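## Task

Transfer the sticky-note block from the desk to the counter. The task fails if any carton on the desk lands on the floor, or if the robot topples or is left leaning.

## Robot and tools

ROBOT. A LinearBot: an omnidirectional base with a column about 1.7 m high. A carriage rides the column (lift_m) and holds two identical six-joint arms with two-finger grippers. Arm bases sit near 0.57 m + lift_m above the floor; carriage parts hang about 0.15 m beneath them. A hand reaches 0.78 m from its shoulder but only about 0.38 m below its arm base. A hand is about 0.16 m long, 0.1 m wide (0.14 m open); fingertips taper to about 0.005 m thick in the closing direction and 0.02 m across. The wrist camera sticks out 0.11 m from joint 6's axis on one side. Parked arm joints 1-6: 0, 0.05, 0.05, 1.45, 0, 0; parked, the robot is about 0.85 m wide, 0.65 m long. Cameras: carriage_camera (forward, tilted ~20 degrees down), left_wrist_camera and right_wrist_camera (looking past the fingertips).

FRAMES. Metres throughout. Base frame: origin on the floor below the base centre, x forward, y left, z up. left_hand and right_hand are reported in it, each being the point between that hand's pads; quat_wxyz rotates base axes into hand axes (hand z along the fingers, y the opening direction; an upward hand with joints 1, 5, 6 at 0 is (1, 0, 0, 0)). base_odometry is in the frame of the base at scene start, counts wheel turns only (slip counts as travel), heading in rad, left positive, -3.142 to 3.142; expect a degree or two of drift after turns or long strafes.

move. Optional keys: base, joints, speeds, min_time_s, cameras. All motions start at once and may finish at different times. base holds exactly one relative command, measured from the last reported base position: translate_m (forward +, -2 to 2), strafe_m (left +, -2 to 2) or rotate_rad (counter-clockwise +, -6.3 to 6.3). joints is a single object with absolute targets by name, shared by both arms: lift_m 0 to 1; for each side X in left/right, X_joint1_rad -2.617 to 3.054 (yaw about vertical, 0 forward, + left), X_joint2_rad 0 to 3.141 (shoulder: 0 upper arm back and level, 1.57 vertical, 3.14 forward and level), X_joint3_rad 0 to 3.141 (elbow, 0 folded, 3.14 straight), X_joint4_rad -1.57 to 1.57 (wrist pitch, + lifts the tips), X_joint5_rad -1.57 to 1.57 (wrist yaw, + turns tips RIGHT), X_joint6_rad -2.094 to 2.094 (roll, + clockwise seen from the forearm), X_gripper_m 0 to 0.093 (pad gap). Tolerances for done: lift 0.004, joint1 0.02, joint2 0.105, joint3 0.06, joint4 0.04, joint5 0.025, joint6 0.02, gripper 0.004. Omitted joints may keep pushing toward earlier targets. speeds caps top speed for this call: translate_m and strafe_m 0.02-0.5 m/s, rotate_rad 0.05-1.57 rad/s, lift_m 0.08-0.25 m/s (defaults are the maxima). min_time_s (0.1-8 s) sets a minimum duration for arm and gripper motions; use it for straighter hand paths. An action lasts at most 15 s; base moves give up after 14 s (time_out). Unknown keys make a call invalid; out-of-range values get it refused, and a refusal or a stop cancels the remaining move/wait/finished_scene calls of that reply.

cameras (move and wait): list of camera names, or all; omitted/null means all, [] means none. Images are the newest frames, possibly slightly older than the state; the pictures line gives their order.

wait: seconds 0 to 10; nothing new is commanded. zoom_image: camera plus region [x0, y0, x1, y1] in pixels from the top-left, at most 504 by 504, on a camera included in the latest images. finished_scene: scene = the current scene's number; irreversible, goal must hold without the robot.

RESULTS. move line: done, or the worst status. off_target: stopped short, may still push. contact_stop / time_out: target dropped, holds in place. joint command not followed / not_followed: arm targets withheld because the arms would nearly touch; unblock by resending one arm's six readings with joint 1 turned away, then the other in a later call. on_its_own lists uncommanded behaviour (held at = target). motor_effort: percent of max, + toward larger values, bracket = peak; errors up to a few points plus half the reading. A lift effort that keeps dropping while lowering means a hand or load is resting on something. Joint torques: arm joint order, include arm weight, offsets and noise, joints 1-3 wrap at ±28 N m. Gripper on a hard part at full force reads up to 0.005 m under (or 0.002 m over) its width; empty shut reads 0.000-0.003. Grip is light just under the first-touch reading and at full force from about 0.005 m lower. Open well above the reading to release. MOTOR HOT appears at 75 °C; at 100 °C the arm drops what it holds and goes limp for 30-60 s (OVER-TEMPERATURE FAULT, keys say limit_stop_at_motor_heat; resend targets afterwards). Stretched or loaded arms heat even while idle; park to cool.

CAUTIONS. Hand readings can be off, usually too high, worse at long reach; a 1 kg load sinks a level hand 7-25 cm and a fully stretched arm may not lift it. Arm moves of 0.1 m or more can stray about 2 cm sideways. Arms have no contact stop and keep pressing; the base stops on wheel effort but ignores the arms, so a drive can bend an arm. To free a pinned robot, back off about 0.2 m (or turn back). Never back under a table edge into the column. Avoid arm-on-arm hits or presses, and never close a gripper on the other hand. Tipping risk grows with a high carriage, outstretched or loaded arms, pushing, and abrupt stops; about 1.5 kg per forward-stretched hand can tip it; only images show leaning. Avoid drops, releasing moving objects, slams and hard shoves. Stray objects may occasionally be nudged by outside forces.

Each tool is called after ">>>" as name([rows], argument=value, ...), one row to a line, values as JSON.

## Session

>>> move()

Scene clock: 0.00 s.
Joint torques (N m): no reading
base_odometry: x=+0.000 y=+0.000 heading=+0.000
base_status: not commanded
joint_positions: lift_m=+0.300 left_joint1_rad=-0.010 left_joint2_rad=+0.044 left_joint3_rad=+0.048 left_joint4_rad=+1.430 left_joint5_rad=-0.008 left_joint6_rad=-0.004 left_gripper_m=+0.09396 right_joint1_rad=-0.011 right_joint2_rad=+0.047 right_joint3_rad=+0.039 right_joint4_rad=+1.421 right_joint5_rad=-0.003 right_joint6_rad=-0.048 right_gripper_m=+0.09396
joint_status: not commanded
motor_effort: lift_m=+29 drive_wheels=-1
left_hand: x=+0.2675 y=+0.3100 z=+1.2842 quat_wxyz=(+0.998, -0.004, +0.069, -0.007) (m; base frame)
right_hand: x=+0.2731 y=-0.3089 z=+1.2813 quat_wxyz=(+0.996, -0.003, +0.079, -0.029) (m; base frame)
pictures: carriage_camera, left_wrist_camera, right_wrist_camera
Images, in order (width x height): carriage_camera 504x504, left_wrist_camera 504x504, right_wrist_camera 504x504.

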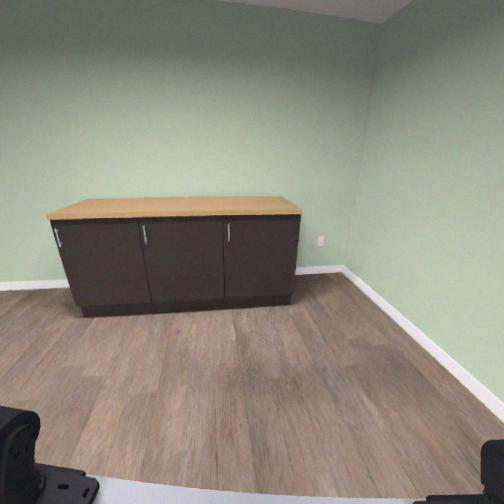

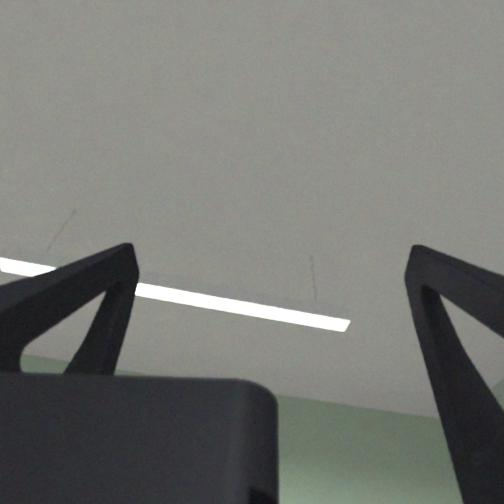

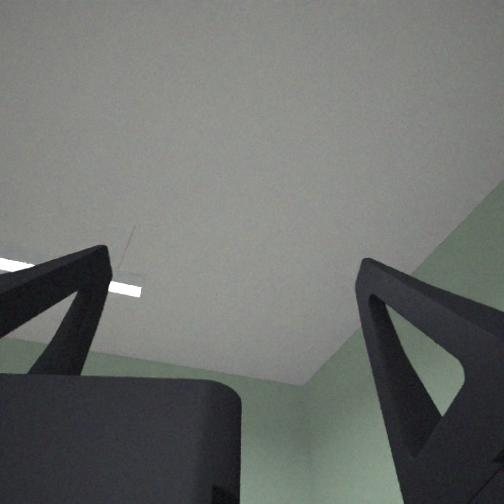

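>>> move(base={"rotate_rad": 1.57}, cameras=["carriage_camera"])

>>> move(base={"rotate_rad": 1.57}, cameras=["carriage_camera"])

>>> move(base={"rotate_rad": 1.57}, cameras=["carriage_camera"])

Scene clock: 7.77 s.
Joint torques (N m): left_arm=[0.61 4.3 6.01 -0.2 -0.11 -0.04] | right_arm=[-0.02 4.23 7.19 -0.04 0 -0.12]
move: done
base_odometry: x=+0.000 y=+0.000 heading=+1.569
base_status: done
joint_positions: lift_m=+0.300 left_joint1_rad=-0.010 left_joint2_rad=+0.044 left_joint3_rad=+0.048 left_joint4_rad=+1.430 left_joint5_rad=-0.008 left_joint6_rad=-0.004 left_gripper_m=+0.09397 right_joint1_rad=-0.011 right_joint2_rad=+0.047 right_joint3_rad=+0.039 right_joint4_rad=+1.420 right_joint5_rad=-0.003 right_joint6_rad=-0.048 right_gripper_m=+0.09397
joint_status: not commanded
motor_effort: lift_m=+30(30) drive_wheels=+6(20)
left_hand: x=+0.2675 y=+0.3100 z=+1.2842 quat_wxyz=(+0.998, -0.004, +0.069, -0.007) (m; base frame)
right_hand: x=+0.2734 y=-0.3089 z=+1.2813 quat_wxyz=(+0.996, -0.003, +0.079, -0.029) (m; base frame)
pictures: carriage_camera
Images, in order (width x height): carriage_camera 504x504.

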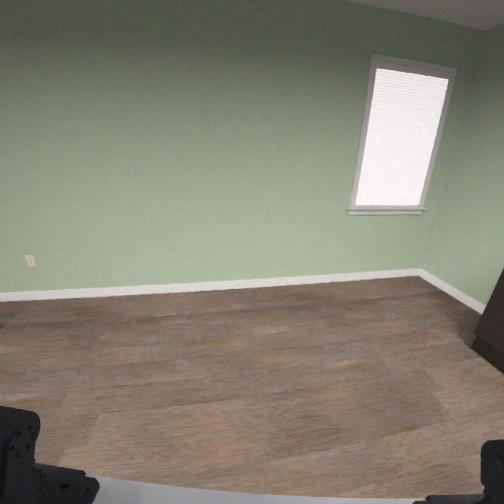

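Scene clock: 10.87 s.
Joint torques (N m): left_arm=[0.66 4.3 6.01 -0.2 -0.11 -0.04] | right_arm=[-0.02 4.21 7.25 -0.04 0.01 -0.12]
move: done
base_odometry: x=+0.000 y=+0.000 heading=+3.139
base_status: done
joint_positions: lift_m=+0.300 left_joint1_rad=-0.010 left_joint2_rad=+0.044 left_joint3_rad=+0.048 left_joint4_rad=+1.429 left_joint5_rad=-0.008 left_joint6_rad=-0.004 left_gripper_m=+0.09398 right_joint1_rad=-0.011 right_joint2_rad=+0.047 right_joint3_rad=+0.039 right_joint4_rad=+1.419 right_joint5_rad=-0.003 right_joint6_rad=-0.048 right_gripper_m=+0.09398
joint_status: not commanded
motor_effort: lift_m=+29(30) drive_wheels=+5(14)
left_hand: x=+0.2676 y=+0.3100 z=+1.2841 quat_wxyz=(+0.998, -0.004, +0.069, -0.007) (m; base frame)
right_hand: x=+0.2734 y=-0.3089 z=+1.2813 quat_wxyz=(+0.996, -0.003, +0.079, -0.029) (m; base frame)
pictures: carriage_camera
Images, in order (width x height): carriage_camera 504x504.

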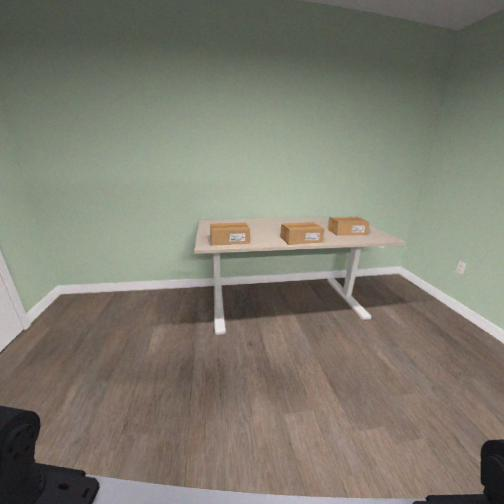

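Scene clock: 13.97 s.
Joint torques (N m): left_arm=[0.59 4.27 5.96 -0.21 -0.11 -0.05] | right_arm=[-0.05 4.26 7.2 -0.02 0 -0.11]
move: done
base_odometry: x=+0.000 y=+0.000 heading=-1.575
base_status: done
joint_positions: lift_m=+0.300 left_joint1_rad=-0.010 left_joint2_rad=+0.044 left_joint3_rad=+0.048 left_joint4_rad=+1.429 left_joint5_rad=-0.008 left_joint6_rad=-0.004 left_gripper_m=+0.09398 right_joint1_rad=-0.011 right_joint2_rad=+0.047 right_joint3_rad=+0.039 right_joint4_rad=+1.419 right_joint5_rad=-0.003 right_joint6_rad=-0.048 right_gripper_m=+0.09398
joint_status: not commanded
motor_effort: lift_m=+29(30) drive_wheels=+7(13)
left_hand: x=+0.2676 y=+0.3100 z=+1.2841 quat_wxyz=(+0.998, -0.004, +0.069, -0.007) (m; base frame)
right_hand: x=+0.2736 y=-0.3089 z=+1.2813 quat_wxyz=(+0.996, -0.003, +0.080, -0.029) (m; base frame)
pictures: carriage_camera
Images, in order (width x height): carriage_camera 504x504.

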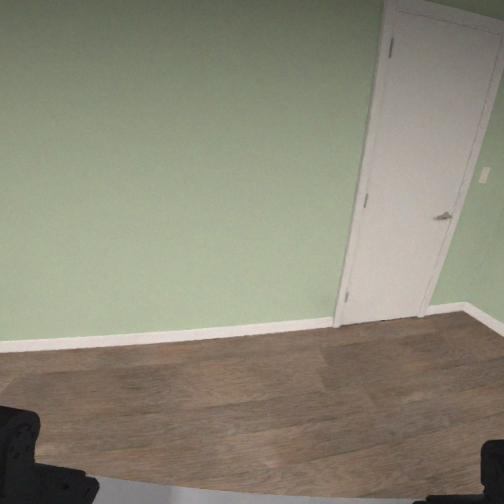

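>>> move(base={"rotate_rad": -1.57}, cameras=["carriage_camera"])

>>> zoom_image(camera="carriage_camera", region=[170, 180, 430, 350])

Scene clock: 22.70 s.
Joint torques (N m): left_arm=[0.59 4.31 5.96 -0.19 -0.1 -0.05] | right_arm=[-0.01 4.3 7.2 -0.02 0 -0.12]
move: done
base_odometry: x=+0.000 y=+0.000 heading=+3.139
base_status: done
joint_positions: lift_m=+0.300 left_joint1_rad=-0.010 left_joint2_rad=+0.044 left_joint3_rad=+0.048 left_joint4_rad=+1.429 left_joint5_rad=-0.008 left_joint6_rad=-0.004 left_gripper_m=+0.09399 right_joint1_rad=-0.011 right_joint2_rad=+0.047 right_joint3_rad=+0.039 right_joint4_rad=+1.419 right_joint5_rad=-0.003 right_joint6_rad=-0.048 right_gripper_m=+0.09399
joint_status: not commanded
motor_effort: lift_m=+29(30) drive_wheels=+6(18)
left_hand: x=+0.2677 y=+0.3101 z=+1.2841 quat_wxyz=(+0.998, -0.004, +0.069, -0.007) (m; base frame)
right_hand: x=+0.2736 y=-0.3089 z=+1.2813 quat_wxyz=(+0.996, -0.003, +0.080, -0.029) (m; base frame)
pictures: carriage_camera
Images, in order (width x height): carriage_camera 504x504.

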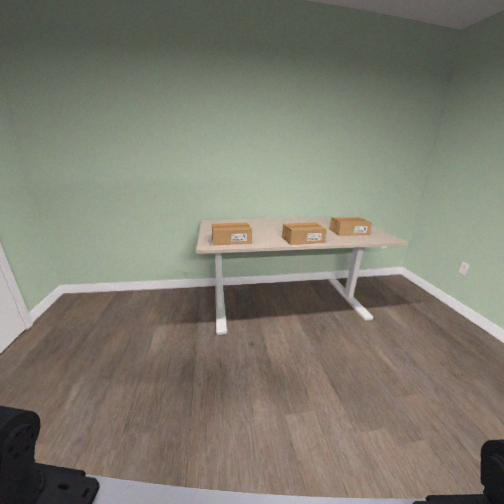

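Scaled by 1.938 from the camera's 504x504 image, which has a finer 720x720 frame.

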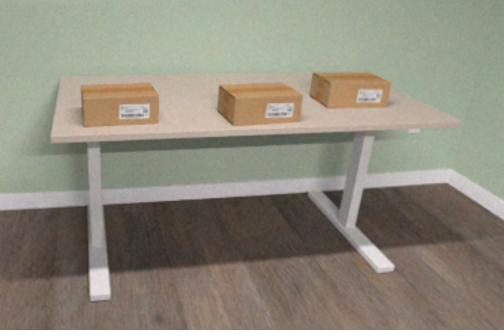

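>>> move(base={"translate_m": 0.6}, joints={"lift_m": 0.9}, speeds={"translate_m": 0.25}, cameras=["carriage_camera"])

>>> zoom_image(camera="carriage_camera", region=[150, 200, 504, 480])

Scene clock: 33.13 s.
Joint torques (N m): left_arm=[0.68 4.31 6 -0.2 -0.11 -0.05] | right_arm=[-0.05 4.22 7.21 -0.02 0 -0.11]
move: done
base_odometry: x=-0.600 y=+0.003 heading=+3.138
base_status: done
joint_positions: lift_m=+0.900 left_joint1_rad=-0.010 left_joint2_rad=+0.044 left_joint3_rad=+0.048 left_joint4_rad=+1.430 left_joint5_rad=-0.008 left_joint6_rad=-0.004 left_gripper_m=+0.09399 right_joint1_rad=-0.011 right_joint2_rad=+0.047 right_joint3_rad=+0.039 right_joint4_rad=+1.418 right_joint5_rad=-0.003 right_joint6_rad=-0.048 right_gripper_m=+0.09399
joint_status: all done
motor_effort: lift_m=+31(38) drive_wheels=-11(20)
left_hand: x=+0.2675 y=+0.3101 z=+1.8840 quat_wxyz=(+0.998, -0.004, +0.069, -0.007) (m; base frame)
right_hand: x=+0.2737 y=-0.3089 z=+1.8811 quat_wxyz=(+0.996, -0.003, +0.080, -0.029) (m; base frame)
pictures: carriage_camera
Images, in order (width x height): carriage_camera 504x504.

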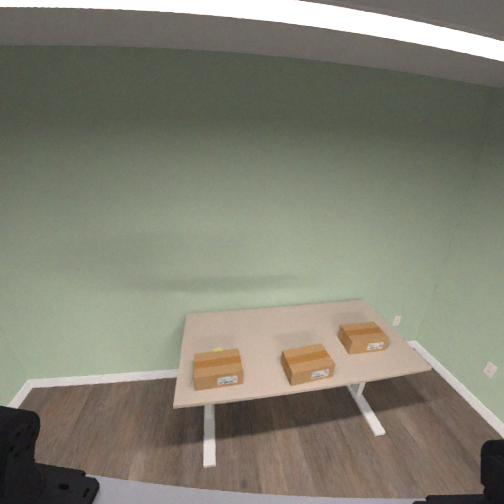

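Scaled by 1.424 from the camera's 504x504 image, which has a finer 720x720 frame.

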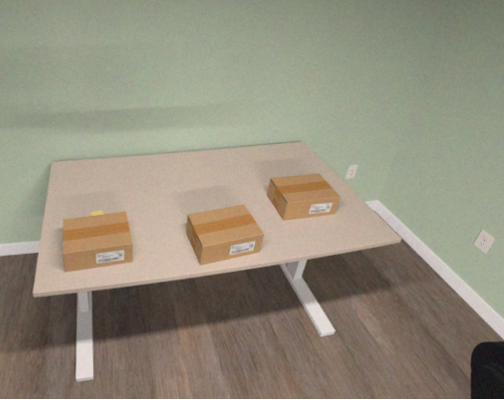

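>>> move(joints={"lift_m": 0.6, "left_joint1_rad": 0, "left_joint2_rad": 1.57, "left_joint3_rad": 1.57, "left_joint4_rad": 0, "left_joint5_rad": 0, "left_joint6_rad": 0}, min_time_s=3, cameras=["left_wrist_camera", "carriage_camera"])

>>> move(joints={"left_joint4_rad": -1.4}, min_time_s=2, cameras=["left_wrist_camera", "carriage_camera"])

>>> move(joints={"left_joint3_rad": 0.8, "left_joint4_rad": 0}, min_time_s=2, cameras=["left_wrist_camera"])

>>> move(joints={"left_joint2_rad": 1.0, "left_joint3_rad": 1.0, "left_joint4_rad": 0}, min_time_s=2, cameras=[])

>>> move(joints={"left_joint1_rad": 0.0, "left_joint2_rad": 2.0, "left_joint3_rad": 1.8, "left_joint4_rad": -1.3}, min_time_s=2, cameras=["left_wrist_camera", "carriage_camera"])

Scene clock: 61.63 s.
Joint torques (N m): left_arm=[1.01 -7.72 10.91 2.43 -0.02 0] | right_arm=[-0.02 4.26 7.2 -0.02 0.01 -0.11]
move: done
base_odometry: x=-0.600 y=+0.003 heading=+3.138
base_status: not commanded
joint_positions: lift_m=+0.600 left_joint1_rad=-0.005 left_joint2_rad=+1.556 left_joint3_rad=+1.544 left_joint4_rad=+0.021 left_joint5_rad=-0.007 left_joint6_rad=-0.004 left_gripper_m=+0.09399 right_joint1_rad=-0.011 right_joint2_rad=+0.047 right_joint3_rad=+0.039 right_joint4_rad=+1.418 right_joint5_rad=-0.003 right_joint6_rad=-0.048 right_gripper_m=+0.09399
joint_status: all done
motor_effort: lift_m=+28(29) drive_wheels=+7(12)
left_hand: x=+0.7406 y=+0.3075 z=+1.5913 quat_wxyz=(+0.710, -0.002, +0.704, -0.001) (m; base frame)
right_hand: x=+0.2737 y=-0.3089 z=+1.5814 quat_wxyz=(+0.996, -0.003, +0.080, -0.029) (m; base frame)
pictures: carriage_camera, left_wrist_camera
Images, in order (width x height): carriage_camera 504x504, left_wrist_camera 504x504.

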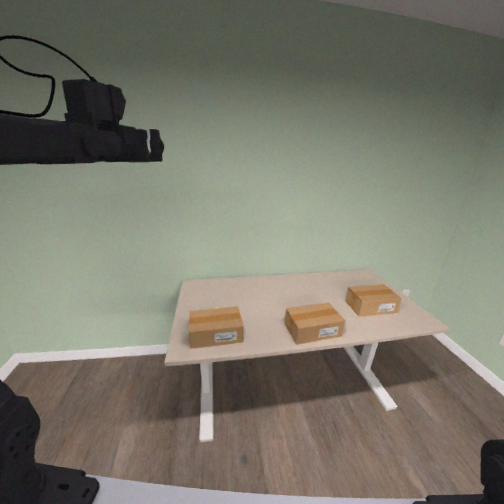

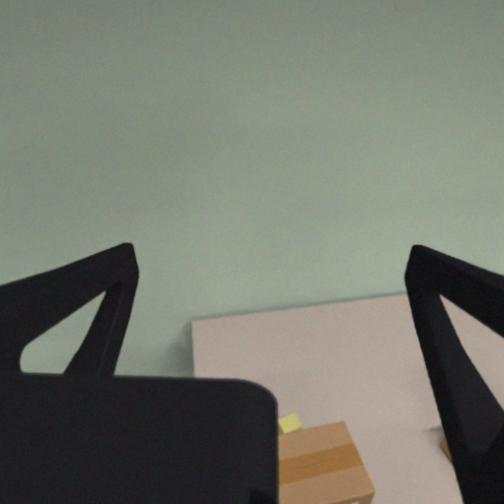

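Scene clock: 64.07 s.
Joint torques (N m): left_arm=[1.05 -6.31 9.57 0.84 -0.04 -0.01] | right_arm=[-0.03 4.25 7.2 -0.03 0.01 -0.12]
move: done
base_odometry: x=-0.600 y=+0.003 heading=+3.138
base_status: not commanded
joint_positions: lift_m=+0.600 left_joint1_rad=-0.005 left_joint2_rad=+1.556 left_joint3_rad=+1.544 left_joint4_rad=-1.383 left_joint5_rad=-0.007 left_joint6_rad=-0.004 left_gripper_m=+0.09399 right_joint1_rad=-0.011 right_joint2_rad=+0.047 right_joint3_rad=+0.039 right_joint4_rad=+1.418 right_joint5_rad=-0.003 right_joint6_rad=-0.048 right_gripper_m=+0.09399
joint_status: all done
motor_effort: lift_m=+27(28) drive_wheels=+7(9)
left_hand: x=+0.5375 y=+0.3086 z=+1.3470 quat_wxyz=(+0.087, +0.001, +0.996, +0.003) (m; base frame)
right_hand: x=+0.2737 y=-0.3089 z=+1.5814 quat_wxyz=(+0.996, -0.003, +0.080, -0.029) (m; base frame)
pictures: carriage_camera, left_wrist_camera
Images, in order (width x height): carriage_camera 504x504, left_wrist_camera 504x504.

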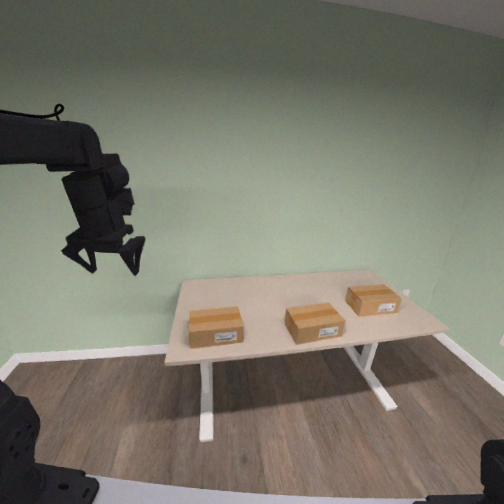

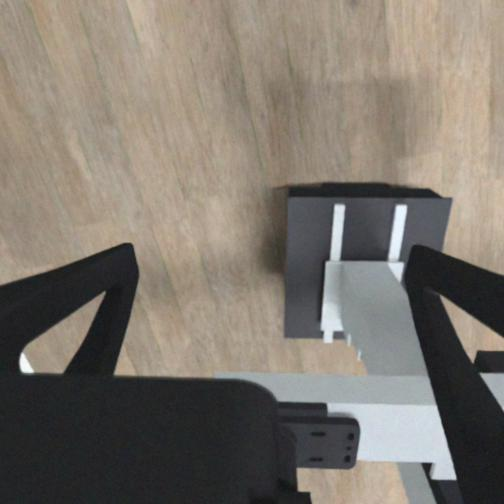

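Scene clock: 66.53 s.
Joint torques (N m): left_arm=[0.99 -7.06 6.04 2.42 -0.03 -0.01] | right_arm=[-0.05 4.26 7.16 -0.03 0.01 -0.11]
move: done
base_odometry: x=-0.600 y=+0.003 heading=+3.138
base_status: not commanded
joint_positions: lift_m=+0.600 left_joint1_rad=-0.005 left_joint2_rad=+1.558 left_joint3_rad=+0.815 left_joint4_rad=-0.007 left_joint5_rad=-0.007 left_joint6_rad=-0.004 left_gripper_m=+0.09399 right_joint1_rad=-0.011 right_joint2_rad=+0.047 right_joint3_rad=+0.039 right_joint4_rad=+1.418 right_joint5_rad=-0.003 right_joint6_rad=-0.048 right_gripper_m=+0.09399
joint_status: all done
motor_effort: lift_m=+28(28) drive_wheels=+8(9)
left_hand: x=+0.6502 y=+0.3079 z=+1.2428 quat_wxyz=(+0.399, -0.001, +0.917, +0.001) (m; base frame)
right_hand: x=+0.2737 y=-0.3089 z=+1.5814 quat_wxyz=(+0.996, -0.003, +0.080, -0.029) (m; base frame)
pictures: left_wrist_camera
Images, in order (width x height): left_wrist_camera 504x504.

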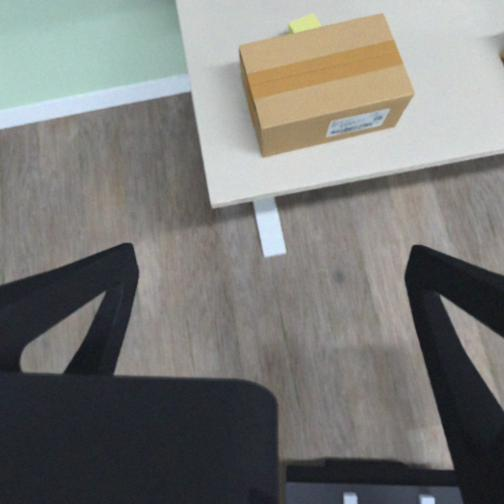

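Scene clock: 68.83 s.
Joint torques (N m): left_arm=[1.02 -4.15 10.77 2.67 -0.04 -0.01] | right_arm=[-0.05 4.25 7.16 -0.03 -0.01 -0.12]
move: done
base_odometry: x=-0.600 y=+0.003 heading=+3.138
base_status: not commanded
joint_positions: lift_m=+0.600 left_joint1_rad=-0.005 left_joint2_rad=+1.009 left_joint3_rad=+0.976 left_joint4_rad=+0.001 left_joint5_rad=-0.007 left_joint6_rad=-0.004 left_gripper_m=+0.09399 right_joint1_rad=-0.011 right_joint2_rad=+0.047 right_joint3_rad=+0.039 right_joint4_rad=+1.418 right_joint5_rad=-0.003 right_joint6_rad=-0.048 right_gripper_m=+0.09399
joint_status: all done
motor_effort: lift_m=+28(28) drive_wheels=+7(9)
left_hand: x=+0.6046 y=+0.3082 z=+1.5359 quat_wxyz=(+0.696, -0.002, +0.718, -0.001) (m; base frame)
right_hand: x=+0.2737 y=-0.3089 z=+1.5814 quat_wxyz=(+0.996, -0.003, +0.080, -0.029) (m; base frame)
pictures: none
No camera images: "cameras" was empty.

Scene clock: 71.27 s.
Joint torques (N m): left_arm=[1.02 -10.71 9.31 0.63 -0.04 -0.01] | right_arm=[-0.03 4.27 7.2 -0.02 0.01 -0.12]
move: done
base_odometry: x=-0.600 y=+0.003 heading=+3.138
base_status: not commanded
joint_positions: lift_m=+0.600 left_joint1_rad=-0.005 left_joint2_rad=+1.983 left_joint3_rad=+1.777 left_joint4_rad=-1.284 left_joint5_rad=-0.007 left_joint6_rad=-0.004 left_gripper_m=+0.09399 right_joint1_rad=-0.011 right_joint2_rad=+0.047 right_joint3_rad=+0.039 right_joint4_rad=+1.418 right_joint5_rad=-0.003 right_joint6_rad=-0.048 right_gripper_m=+0.09399
joint_status: all done
motor_effort: lift_m=+28(28) drive_wheels=+6(12)
left_hand: x=+0.6305 y=+0.3080 z=+1.2736 quat_wxyz=(+0.040, +0.001, +0.999, +0.003) (m; base frame)
right_hand: x=+0.2737 y=-0.3089 z=+1.5814 quat_wxyz=(+0.996, -0.003, +0.080, -0.029) (m; base frame)
pictures: carriage_camera, left_wrist_camera
Images, in order (width x height): carriage_camera 504x504, left_wrist_camera 504x504.

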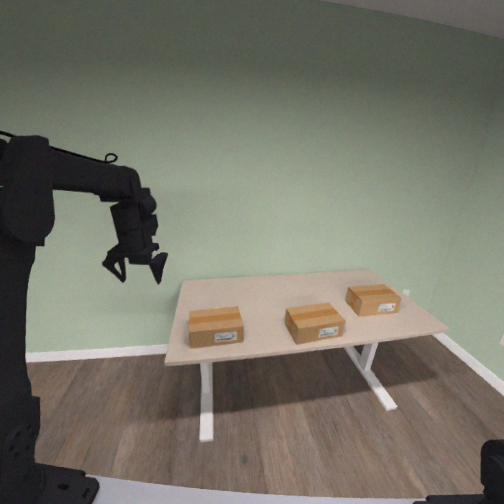

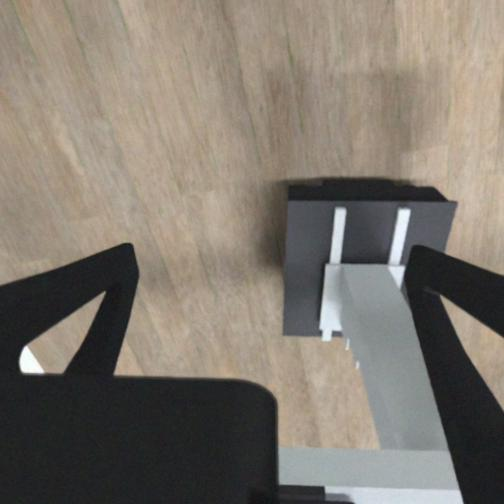

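>>> move(joints={"left_joint1_rad": 0.6, "left_joint4_rad": 0}, min_time_s=2, cameras=[])

>>> move(joints={"left_joint1_rad": 0.0, "left_joint4_rad": 0, "left_joint5_rad": 1.0, "left_joint6_rad": 0.5}, min_time_s=2, cameras=["left_wrist_camera"])

>>> move(joints={"left_joint1_rad": 0.0, "left_joint2_rad": 0.05, "left_joint3_rad": 0.05, "left_joint4_rad": 1.45, "left_joint5_rad": 0.0, "left_joint6_rad": 0.0, "left_gripper_m": 0.0}, min_time_s=3, cameras=["left_wrist_camera"])

Scene clock: 101.57 s.
Joint torques (N m): left_arm=[0.91 -12.3 10.82 2.82 -0.09 -0.02] | right_arm=[-0.02 4.26 7.19 -0.02 0.01 -0.12]
move: done
base_odometry: x=-0.600 y=+0.003 heading=+3.138
base_status: not commanded
joint_positions: lift_m=+0.600 left_joint1_rad=+0.597 left_joint2_rad=+1.983 left_joint3_rad=+1.777 left_joint4_rad=-0.006 left_joint5_rad=-0.003 left_joint6_rad=-0.004 left_gripper_m=+0.09399 right_joint1_rad=-0.011 right_joint2_rad=+0.047 right_joint3_rad=+0.039 right_joint4_rad=+1.418 right_joint5_rad=-0.003 right_joint6_rad=-0.048 right_gripper_m=+0.09399
joint_status: all done
motor_effort: lift_m=+28(28) drive_wheels=+6(9)
left_hand: x=+0.7438 y=+0.6571 z=+1.4668 quat_wxyz=(+0.600, -0.231, +0.743, +0.185) (m; base frame)
right_hand: x=+0.2737 y=-0.3089 z=+1.5814 quat_wxyz=(+0.996, -0.003, +0.080, -0.029) (m; base frame)
pictures: none
No camera images: "cameras" was empty.

Scene clock: 103.93 s.
Joint torques (N m): left_arm=[0.34 -11.92 10.5 2.33 0.1 0.01] | right_arm=[-0.05 4.22 7.19 -0.03 0.01 -0.12]
move: done
base_odometry: x=-0.600 y=+0.003 heading=+3.138
base_status: not commanded
joint_positions: lift_m=+0.600 left_joint1_rad=+0.003 left_joint2_rad=+1.983 left_joint3_rad=+1.777 left_joint4_rad=-0.003 left_joint5_rad=+0.992 left_joint6_rad=+0.490 left_gripper_m=+0.09400 right_joint1_rad=-0.011 right_joint2_rad=+0.047 right_joint3_rad=+0.039 right_joint4_rad=+1.418 right_joint5_rad=-0.003 right_joint6_rad=-0.048 right_gripper_m=+0.09399
joint_status: all done
motor_effort: lift_m=+28(28) drive_wheels=+8(9)
left_hand: x=+0.7755 y=+0.1667 z=+1.4837 quat_wxyz=(+0.627, +0.456, +0.591, -0.223) (m; base frame)
right_hand: x=+0.2737 y=-0.3089 z=+1.5814 quat_wxyz=(+0.996, -0.003, +0.080, -0.029) (m; base frame)
pictures: left_wrist_camera
Images, in order (width x height): left_wrist_camera 504x504.

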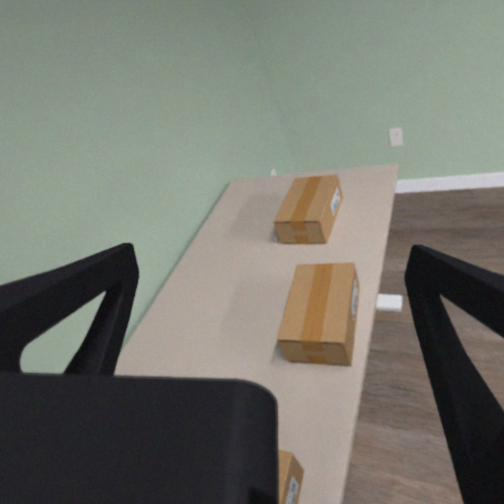

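Scene clock: 107.23 s.
Joint torques (N m): left_arm=[0.39 3.34 4.72 -0.05 -0.19 -0.17] | right_arm=[-0.05 4.25 7.21 -0.02 0 -0.12]
move: done
base_odometry: x=-0.600 y=+0.003 heading=+3.138
base_status: not commanded
joint_positions: lift_m=+0.600 left_joint1_rad=+0.003 left_joint2_rad=+0.060 left_joint3_rad=+0.063 left_joint4_rad=+1.436 left_joint5_rad=+0.008 left_joint6_rad=+0.009 left_gripper_m=+0.00030 right_joint1_rad=-0.011 right_joint2_rad=+0.047 right_joint3_rad=+0.039 right_joint4_rad=+1.418 right_joint5_rad=-0.003 right_joint6_rad=-0.048 right_gripper_m=+0.09399
joint_status: all done
motor_effort: lift_m=+27(28) drive_wheels=+6(12)
left_hand: x=+0.2666 y=+0.3077 z=+1.5884 quat_wxyz=(+0.998, +0.004, +0.066, +0.006) (m; base frame)
right_hand: x=+0.2737 y=-0.3089 z=+1.5814 quat_wxyz=(+0.996, -0.003, +0.080, -0.029) (m; base frame)
pictures: left_wrist_camera
Images, in order (width x height): left_wrist_camera 504x504.

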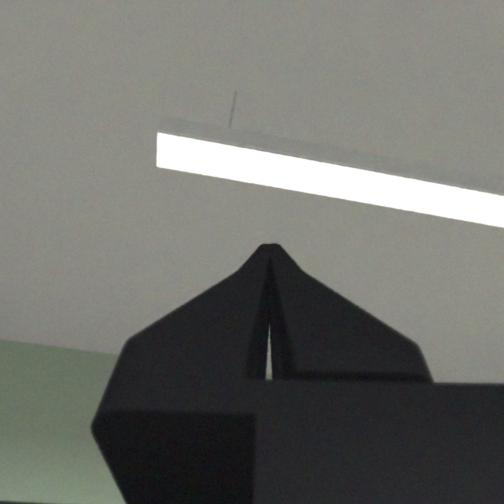

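>>> move(base={"rotate_rad": 0.1}, joints={"lift_m": 0.6, "left_joint1_rad": 0, "left_joint2_rad": 1.57, "left_joint3_rad": 0.87, "left_joint4_rad": 0, "left_joint5_rad": 0, "left_joint6_rad": 0, "left_gripper_m": 0.093}, min_time_s=3, cameras=["left_wrist_camera", "carriage_camera"])

Scene clock: 176.40 s.
Joint torques (N m): left_arm=[0.42 -7.1 10.18 2.15 -0.18 -0.14] | right_arm=[-0.02 4.25 7.21 -0.03 0.02 -0.11]
move: done
base_odometry: x=-0.600 y=+0.003 heading=-3.046
base_status: done
joint_positions: lift_m=+0.600 left_joint1_rad=+0.003 left_joint2_rad=+1.556 left_joint3_rad=+0.845 left_joint4_rad=+0.020 left_joint5_rad=+0.005 left_joint6_rad=+0.008 left_gripper_m=+0.09292 right_joint1_rad=-0.011 right_joint2_rad=+0.047 right_joint3_rad=+0.039 right_joint4_rad=+1.419 right_joint5_rad=-0.003 right_joint6_rad=-0.048 right_gripper_m=+0.09399
joint_status: all done
motor_effort: lift_m=+28(28) drive_wheels=-6(14)
left_hand: x=+0.6633 y=+0.3092 z=+1.2610 quat_wxyz=(+0.426, +0.004, +0.905, +0.000) (m; base frame)
right_hand: x=+0.2735 y=-0.3089 z=+1.5815 quat_wxyz=(+0.996, -0.003, +0.080, -0.029) (m; base frame)
pictures: carriage_camera, left_wrist_camera
Images, in order (width x height): carriage_camera 504x504, left_wrist_camera 504x504.

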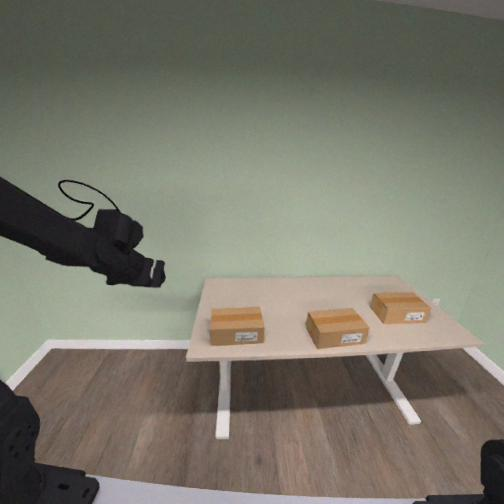

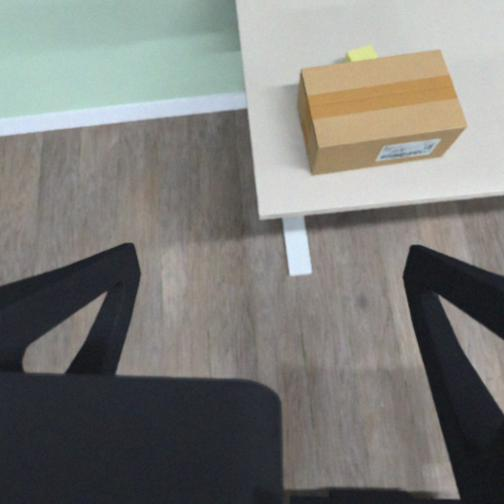

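>>> move(base={"rotate_rad": 0.095}, cameras=["left_wrist_camera"])

>>> move(base={"strafe_m": -0.2}, speeds={"strafe_m": 0.2}, cameras=["left_wrist_camera", "carriage_camera"])

>>> move(base={"translate_m": 0.15}, speeds={"translate_m": 0.2}, cameras=["left_wrist_camera", "carriage_camera"])

Scene clock: 185.57 s.
Joint torques (N m): left_arm=[0.42 -7.16 10.14 2.21 -0.15 -0.14] | right_arm=[-0.08 4.26 7.21 -0.03 0 -0.12]
move: done
base_odometry: x=-0.601 y=+0.003 heading=-2.951
base_status: done
joint_positions: lift_m=+0.600 left_joint1_rad=+0.002 left_joint2_rad=+1.557 left_joint3_rad=+0.845 left_joint4_rad=+0.016 left_joint5_rad=+0.003 left_joint6_rad=+0.008 left_gripper_m=+0.09292 right_joint1_rad=-0.011 right_joint2_rad=+0.047 right_joint3_rad=+0.039 right_joint4_rad=+1.419 right_joint5_rad=-0.003 right_joint6_rad=-0.048 right_gripper_m=+0.09399
joint_status: not commanded
motor_effort: lift_m=+27(28) drive_wheels=+8(11)
left_hand: x=+0.6626 y=+0.3092 z=+1.2601 quat_wxyz=(+0.424, +0.003, +0.906, +0.001) (m; base frame)
right_hand: x=+0.2735 y=-0.3089 z=+1.5815 quat_wxyz=(+0.996, -0.003, +0.080, -0.029) (m; base frame)
pictures: left_wrist_camera
Images, in order (width x height): left_wrist_camera 504x504.

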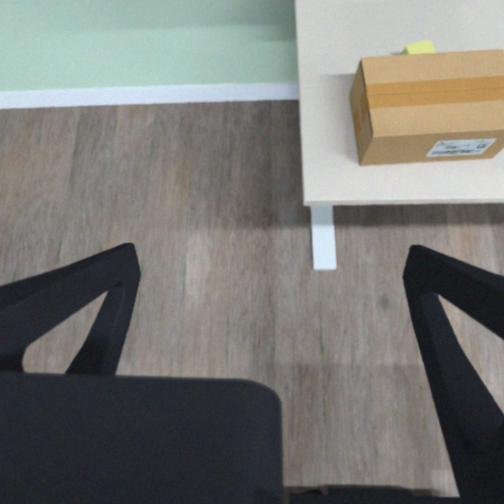

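Scene clock: 187.67 s.
Joint torques (N m): left_arm=[0.5 -7.28 10.1 2.24 -0.14 -0.15] | right_arm=[-0.03 4.23 7.16 -0.05 0.02 -0.12]
move: done
base_odometry: x=-0.639 y=+0.199 heading=-2.950
base_status: done
joint_positions: lift_m=+0.600 left_joint1_rad=+0.000 left_joint2_rad=+1.558 left_joint3_rad=+0.845 left_joint4_rad=+0.015 left_joint5_rad=+0.002 left_joint6_rad=+0.008 left_gripper_m=+0.09292 right_joint1_rad=-0.011 right_joint2_rad=+0.047 right_joint3_rad=+0.039 right_joint4_rad=+1.420 right_joint5_rad=-0.003 right_joint6_rad=-0.048 right_gripper_m=+0.09399
joint_status: not commanded
motor_effort: lift_m=+27(28) drive_wheels=-10(17)
left_hand: x=+0.6623 y=+0.3088 z=+1.2595 quat_wxyz=(+0.423, +0.004, +0.906, +0.001) (m; base frame)
right_hand: x=+0.2734 y=-0.3089 z=+1.5815 quat_wxyz=(+0.996, -0.003, +0.079, -0.029) (m; base frame)
pictures: carriage_camera, left_wrist_camera
Images, in order (width x height): carriage_camera 504x504, left_wrist_camera 504x504.

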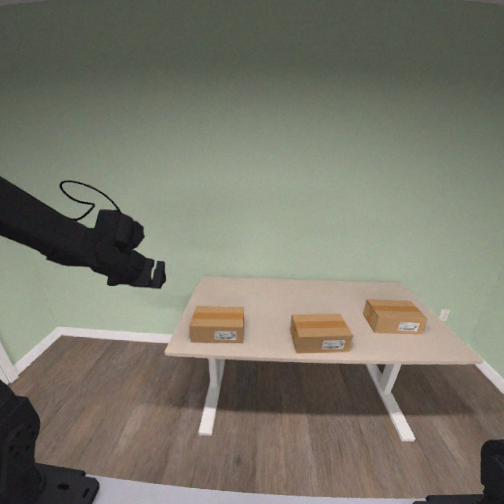

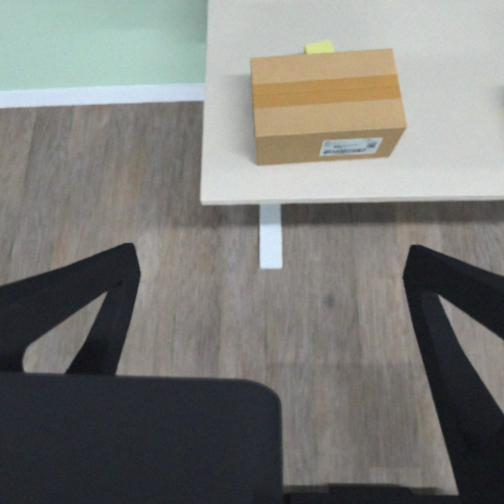

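Scene clock: 189.63 s.
Joint torques (N m): left_arm=[0.59 -7.32 10.17 2.23 -0.13 -0.15] | right_arm=[-0.01 4.29 7.24 -0.02 0.01 -0.12]
move: done
base_odometry: x=-0.786 y=+0.171 heading=-2.951
base_status: done
joint_positions: lift_m=+0.600 left_joint1_rad=+0.000 left_joint2_rad=+1.559 left_joint3_rad=+0.846 left_joint4_rad=+0.013 left_joint5_rad=+0.002 left_joint6_rad=+0.008 left_gripper_m=+0.09292 right_joint1_rad=-0.011 right_joint2_rad=+0.047 right_joint3_rad=+0.039 right_joint4_rad=+1.418 right_joint5_rad=-0.003 right_joint6_rad=-0.048 right_gripper_m=+0.09399
joint_status: not commanded
motor_effort: lift_m=+27(28) drive_wheels=-6(14)
left_hand: x=+0.6621 y=+0.3088 z=+1.2587 quat_wxyz=(+0.421, +0.004, +0.907, +0.001) (m; base frame)
right_hand: x=+0.2738 y=-0.3090 z=+1.5814 quat_wxyz=(+0.996, -0.003, +0.080, -0.029) (m; base frame)
pictures: carriage_camera, left_wrist_camera
Images, in order (width x height): carriage_camera 504x504, left_wrist_camera 504x504.

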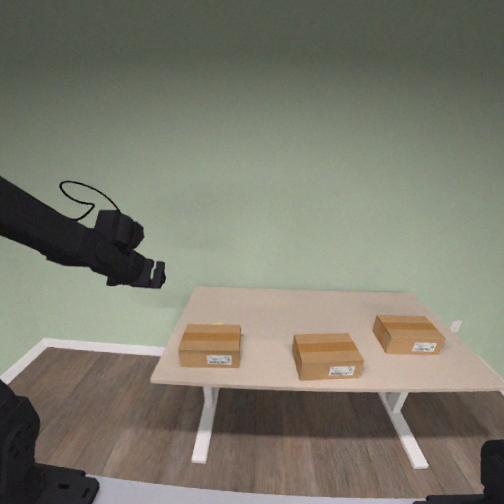

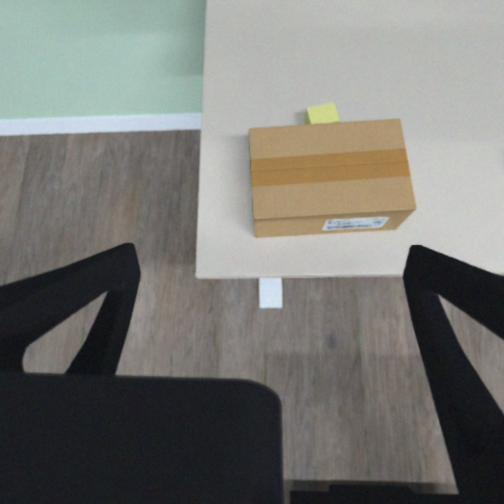

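>>> move(joints={"left_joint4_rad": 0.4}, min_time_s=1.5, cameras=["left_wrist_camera"])

>>> move(joints={"left_joint4_rad": 0.2}, min_time_s=1.5, cameras=["left_wrist_camera"])

>>> move(joints={"left_joint4_rad": -0.2}, min_time_s=1.5, cameras=["left_wrist_camera"])

>>> move(joints={"left_joint4_rad": 0.0, "lift_m": 0.8}, min_time_s=1.5, cameras=["left_wrist_camera", "carriage_camera"])

Scene clock: 209.80 s.
Joint torques (N m): left_arm=[0.57 -7.64 10.36 2.77 -0.14 -0.13] | right_arm=[-0.02 4.21 7.16 -0.02 0 -0.13]
move: done
base_odometry: x=-0.786 y=+0.171 heading=-2.951
base_status: not commanded
joint_positions: lift_m=+0.600 left_joint1_rad=+0.000 left_joint2_rad=+1.559 left_joint3_rad=+0.846 left_joint4_rad=+0.393 left_joint5_rad=+0.002 left_joint6_rad=+0.008 left_gripper_m=+0.09292 right_joint1_rad=-0.011 right_joint2_rad=+0.047 right_joint3_rad=+0.039 right_joint4_rad=+1.418 right_joint5_rad=-0.003 right_joint6_rad=-0.048 right_gripper_m=+0.09399
joint_status: all done
motor_effort: lift_m=+28(28) drive_wheels=+3(6)
left_hand: x=+0.7076 y=+0.3088 z=+1.3399 quat_wxyz=(+0.585, +0.004, +0.811, +0.002) (m; base frame)
right_hand: x=+0.2738 y=-0.3090 z=+1.5814 quat_wxyz=(+0.996, -0.003, +0.080, -0.029) (m; base frame)
pictures: left_wrist_camera
Images, in order (width x height): left_wrist_camera 504x504.

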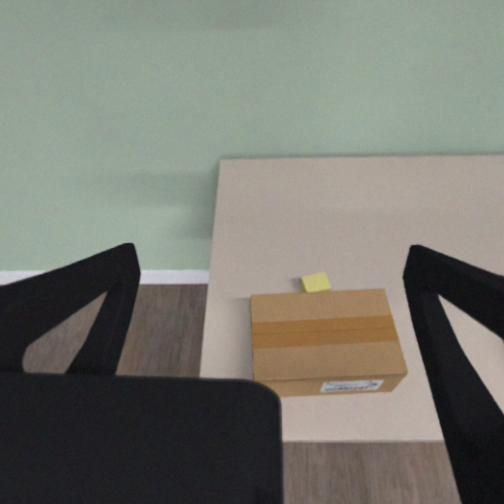

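Scene clock: 211.60 s.
Joint torques (N m): left_arm=[0.59 -7.58 10.32 2.31 -0.14 -0.14] | right_arm=[-0.03 4.27 7.19 -0.02 0.01 -0.13]
move: done
base_odometry: x=-0.786 y=+0.171 heading=-2.951
base_status: not commanded
joint_positions: lift_m=+0.600 left_joint1_rad=+0.000 left_joint2_rad=+1.559 left_joint3_rad=+0.846 left_joint4_rad=+0.221 left_joint5_rad=+0.002 left_joint6_rad=+0.008 left_gripper_m=+0.09292 right_joint1_rad=-0.011 right_joint2_rad=+0.047 right_joint3_rad=+0.039 right_joint4_rad=+1.418 right_joint5_rad=-0.003 right_joint6_rad=-0.048 right_gripper_m=+0.09399
joint_status: all done
motor_effort: lift_m=+28(28) drive_wheels=+2(5)
left_hand: x=+0.6908 y=+0.3088 z=+1.3009 quat_wxyz=(+0.513, +0.004, +0.858, +0.001) (m; base frame)
right_hand: x=+0.2738 y=-0.3090 z=+1.5814 quat_wxyz=(+0.996, -0.003, +0.080, -0.029) (m; base frame)
pictures: left_wrist_camera
Images, in order (width x height): left_wrist_camera 504x504.

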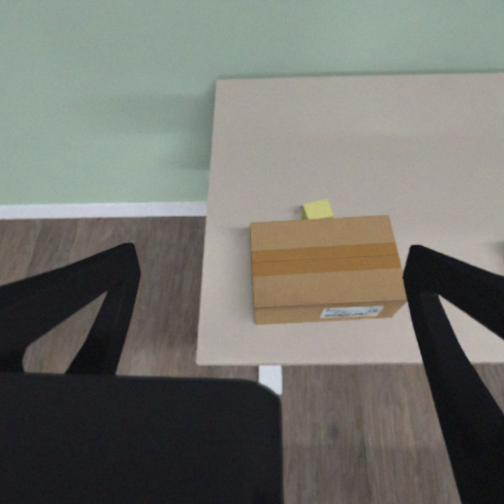

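Scene clock: 213.43 s.
Joint torques (N m): left_arm=[0.61 -7.15 9.96 1.92 -0.13 -0.14] | right_arm=[-0.01 4.22 7.21 -0.03 0.02 -0.12]
move: done
base_odometry: x=-0.786 y=+0.171 heading=-2.951
base_status: not commanded
joint_positions: lift_m=+0.600 left_joint1_rad=+0.000 left_joint2_rad=+1.559 left_joint3_rad=+0.846 left_joint4_rad=-0.180 left_joint5_rad=+0.002 left_joint6_rad=+0.008 left_gripper_m=+0.09292 right_joint1_rad=-0.011 right_joint2_rad=+0.047 right_joint3_rad=+0.039 right_joint4_rad=+1.418 right_joint5_rad=-0.003 right_joint6_rad=-0.048 right_gripper_m=+0.09399
joint_status: all done
motor_effort: lift_m=+28(28) drive_wheels=+4(5)
left_hand: x=+0.6283 y=+0.3088 z=+1.2256 quat_wxyz=(+0.332, +0.004, +0.943, +0.001) (m; base frame)
right_hand: x=+0.2738 y=-0.3090 z=+1.5814 quat_wxyz=(+0.996, -0.003, +0.080, -0.029) (m; base frame)
pictures: left_wrist_camera
Images, in order (width x height): left_wrist_camera 504x504.

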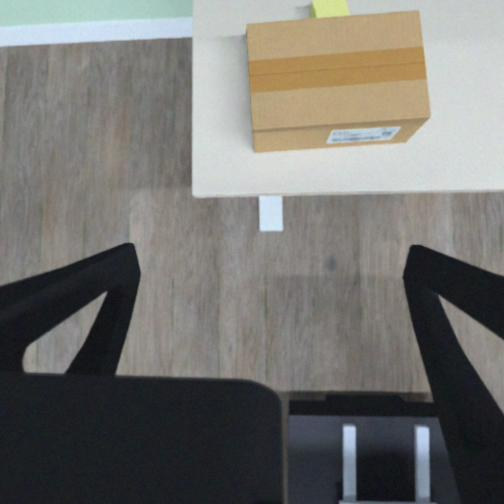

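Scene clock: 215.23 s.
Joint torques (N m): left_arm=[0.64 -7.91 9.02 2.5 -0.13 -0.15] | right_arm=[-0.03 4.25 7.16 -0.02 0 -0.12]
move: done
base_odometry: x=-0.786 y=+0.171 heading=-2.951
base_status: not commanded
joint_positions: lift_m=+0.800 left_joint1_rad=+0.000 left_joint2_rad=+1.564 left_joint3_rad=+0.857 left_joint4_rad=-0.007 left_joint5_rad=+0.002 left_joint6_rad=+0.008 left_gripper_m=+0.09292 right_joint1_rad=-0.011 right_joint2_rad=+0.047 right_joint3_rad=+0.039 right_joint4_rad=+1.418 right_joint5_rad=-0.003 right_joint6_rad=-0.048 right_gripper_m=+0.09399
joint_status: all done
motor_effort: lift_m=+31(39) drive_wheels=+3(7)
left_hand: x=+0.6619 y=+0.3088 z=+1.4572 quat_wxyz=(+0.415, +0.004, +0.910, +0.001) (m; base frame)
right_hand: x=+0.2738 y=-0.3090 z=+1.7811 quat_wxyz=(+0.996, -0.003, +0.080, -0.029) (m; base frame)
pictures: carriage_camera, left_wrist_camera
Images, in order (width x height): carriage_camera 504x504, left_wrist_camera 504x504.

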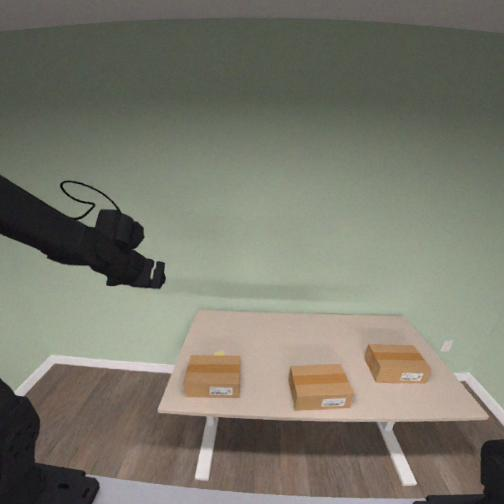

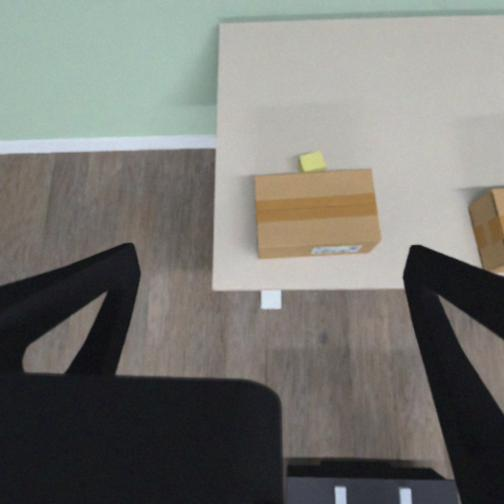

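>>> move(joints={"lift_m": 0.75, "left_joint1_rad": 0, "left_joint2_rad": 2.8, "left_joint3_rad": 2.2, "left_joint4_rad": -0.97, "left_joint5_rad": 0, "left_joint6_rad": 0}, min_time_s=3, cameras=["left_wrist_camera"])

>>> move(base={"translate_m": 0.38}, speeds={"translate_m": 0.2}, cameras=["left_wrist_camera"])

>>> move(base={"strafe_m": -0.11}, speeds={"strafe_m": 0.15}, cameras=["left_wrist_camera", "carriage_camera"])

Scene clock: 272.50 s.
Joint torques (N m): left_arm=[0.59 -15.43 8.83 0.42 -0.13 -0.14] | right_arm=[-0.06 4.25 7.23 -0.01 0.01 -0.11]
move: done
base_odometry: x=-0.786 y=+0.171 heading=-2.951
base_status: not commanded
joint_positions: lift_m=+0.750 left_joint1_rad=+0.000 left_joint2_rad=+2.776 left_joint3_rad=+2.178 left_joint4_rad=-0.954 left_joint5_rad=+0.002 left_joint6_rad=+0.008 left_gripper_m=+0.09292 right_joint1_rad=-0.011 right_joint2_rad=+0.047 right_joint3_rad=+0.039 right_joint4_rad=+1.418 right_joint5_rad=-0.003 right_joint6_rad=-0.048 right_gripper_m=+0.09399
joint_status: all done
motor_effort: lift_m=+28(29) drive_wheels=+3(7)
left_hand: x=+0.7403 y=+0.3088 z=+1.1785 quat_wxyz=(+0.010, +0.004, +1.000, -0.001) (m; base frame)
right_hand: x=+0.2738 y=-0.3090 z=+1.7314 quat_wxyz=(+0.996, -0.003, +0.080, -0.029) (m; base frame)
pictures: left_wrist_camera
Images, in order (width x height): left_wrist_camera 504x504.

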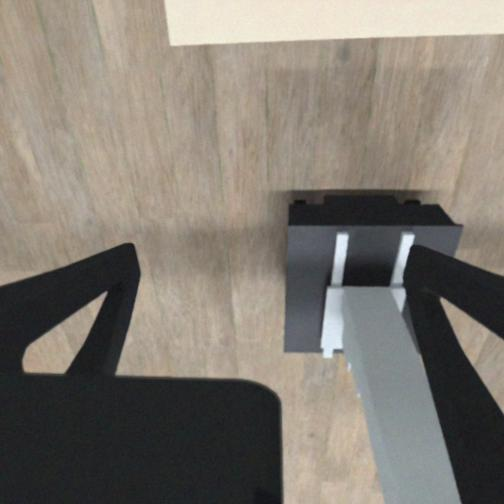

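Scene clock: 275.60 s.
Joint torques (N m): left_arm=[0.55 -15.42 8.72 0.49 -0.14 -0.14] | right_arm=[-0.08 4.26 7.23 -0.02 0.01 -0.11]
move: done
base_odometry: x=-1.159 y=+0.100 heading=-2.951
base_status: done
joint_positions: lift_m=+0.750 left_joint1_rad=+0.000 left_joint2_rad=+2.776 left_joint3_rad=+2.178 left_joint4_rad=-0.962 left_joint5_rad=+0.002 left_joint6_rad=+0.008 left_gripper_m=+0.09292 right_joint1_rad=-0.011 right_joint2_rad=+0.047 right_joint3_rad=+0.039 right_joint4_rad=+1.418 right_joint5_rad=-0.003 right_joint6_rad=-0.048 right_gripper_m=+0.09399
joint_status: not commanded
motor_effort: lift_m=+28(28) drive_wheels=-6(14)
left_hand: x=+0.7384 y=+0.3086 z=+1.1785 quat_wxyz=(+0.006, +0.004, +1.000, -0.001) (m; base frame)
right_hand: x=+0.2738 y=-0.3090 z=+1.7314 quat_wxyz=(+0.996, -0.003, +0.080, -0.029) (m; base frame)
pictures: left_wrist_camera
Images, in order (width x height): left_wrist_camera 504x504.

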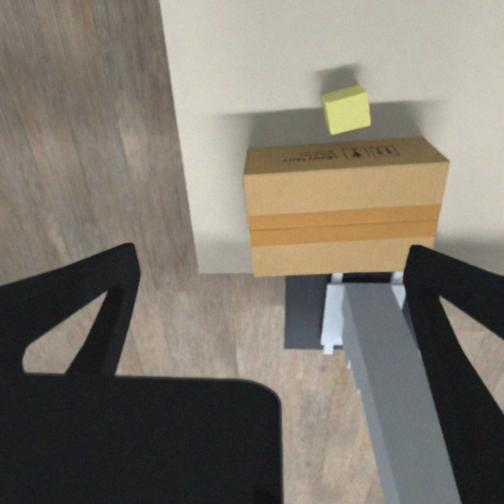

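Scene clock: 277.33 s.
Joint torques (N m): left_arm=[0.64 -15.27 8.69 0.5 -0.13 -0.13] | right_arm=[-0.02 4.26 7.17 -0.03 0.01 -0.12]
move: done
base_odometry: x=-1.181 y=+0.207 heading=-2.951
base_status: done
joint_positions: lift_m=+0.750 left_joint1_rad=-0.001 left_joint2_rad=+2.776 left_joint3_rad=+2.178 left_joint4_rad=-0.962 left_joint5_rad=+0.001 left_joint6_rad=+0.008 left_gripper_m=+0.09292 right_joint1_rad=-0.011 right_joint2_rad=+0.047 right_joint3_rad=+0.039 right_joint4_rad=+1.418 right_joint5_rad=-0.003 right_joint6_rad=-0.048 right_gripper_m=+0.09399
joint_status: not commanded
motor_effort: lift_m=+28(28) drive_wheels=-4(12)
left_hand: x=+0.7383 y=+0.3084 z=+1.1785 quat_wxyz=(+0.006, +0.004, +1.000, -0.001) (m; base frame)
right_hand: x=+0.2738 y=-0.3090 z=+1.7314 quat_wxyz=(+0.996, -0.003, +0.080, -0.029) (m; base frame)
pictures: carriage_camera, left_wrist_camera
Images, in order (width x height): carriage_camera 504x504, left_wrist_camera 504x504.

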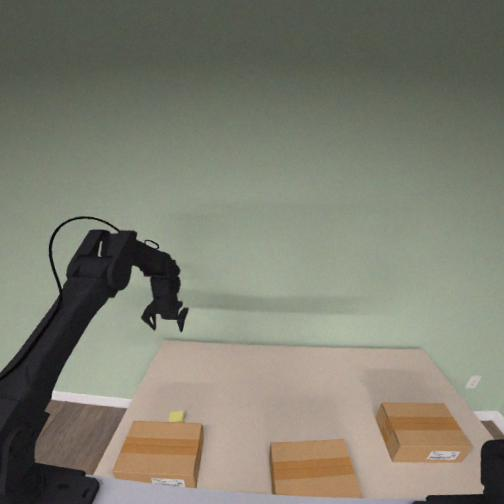

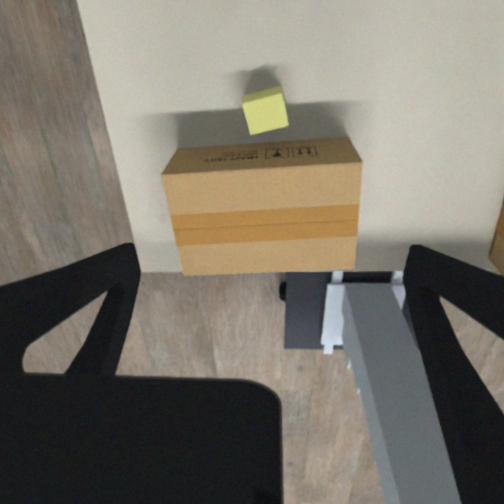

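>>> zoom_image(camera="left_wrist_camera", region=[150, 50, 390, 290])

>>> zoom_image(camera="carriage_camera", region=[90, 330, 290, 500])

Scaled by 2.100 from the camera's 504x504 image, which has a finer 720x720 frame.

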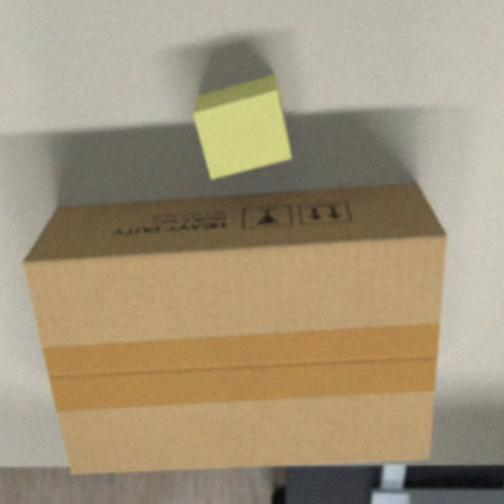

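Scaled by 2.520 from the camera's 504x504 image, which has a finer 720x720 frame.

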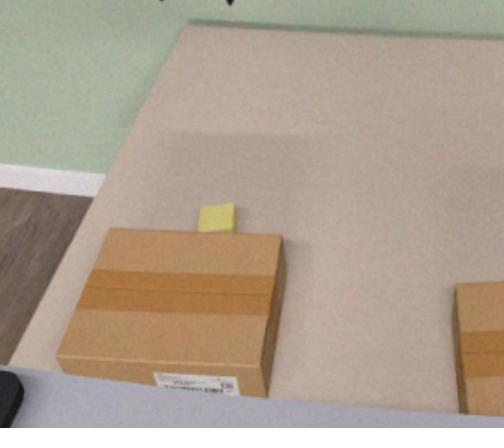

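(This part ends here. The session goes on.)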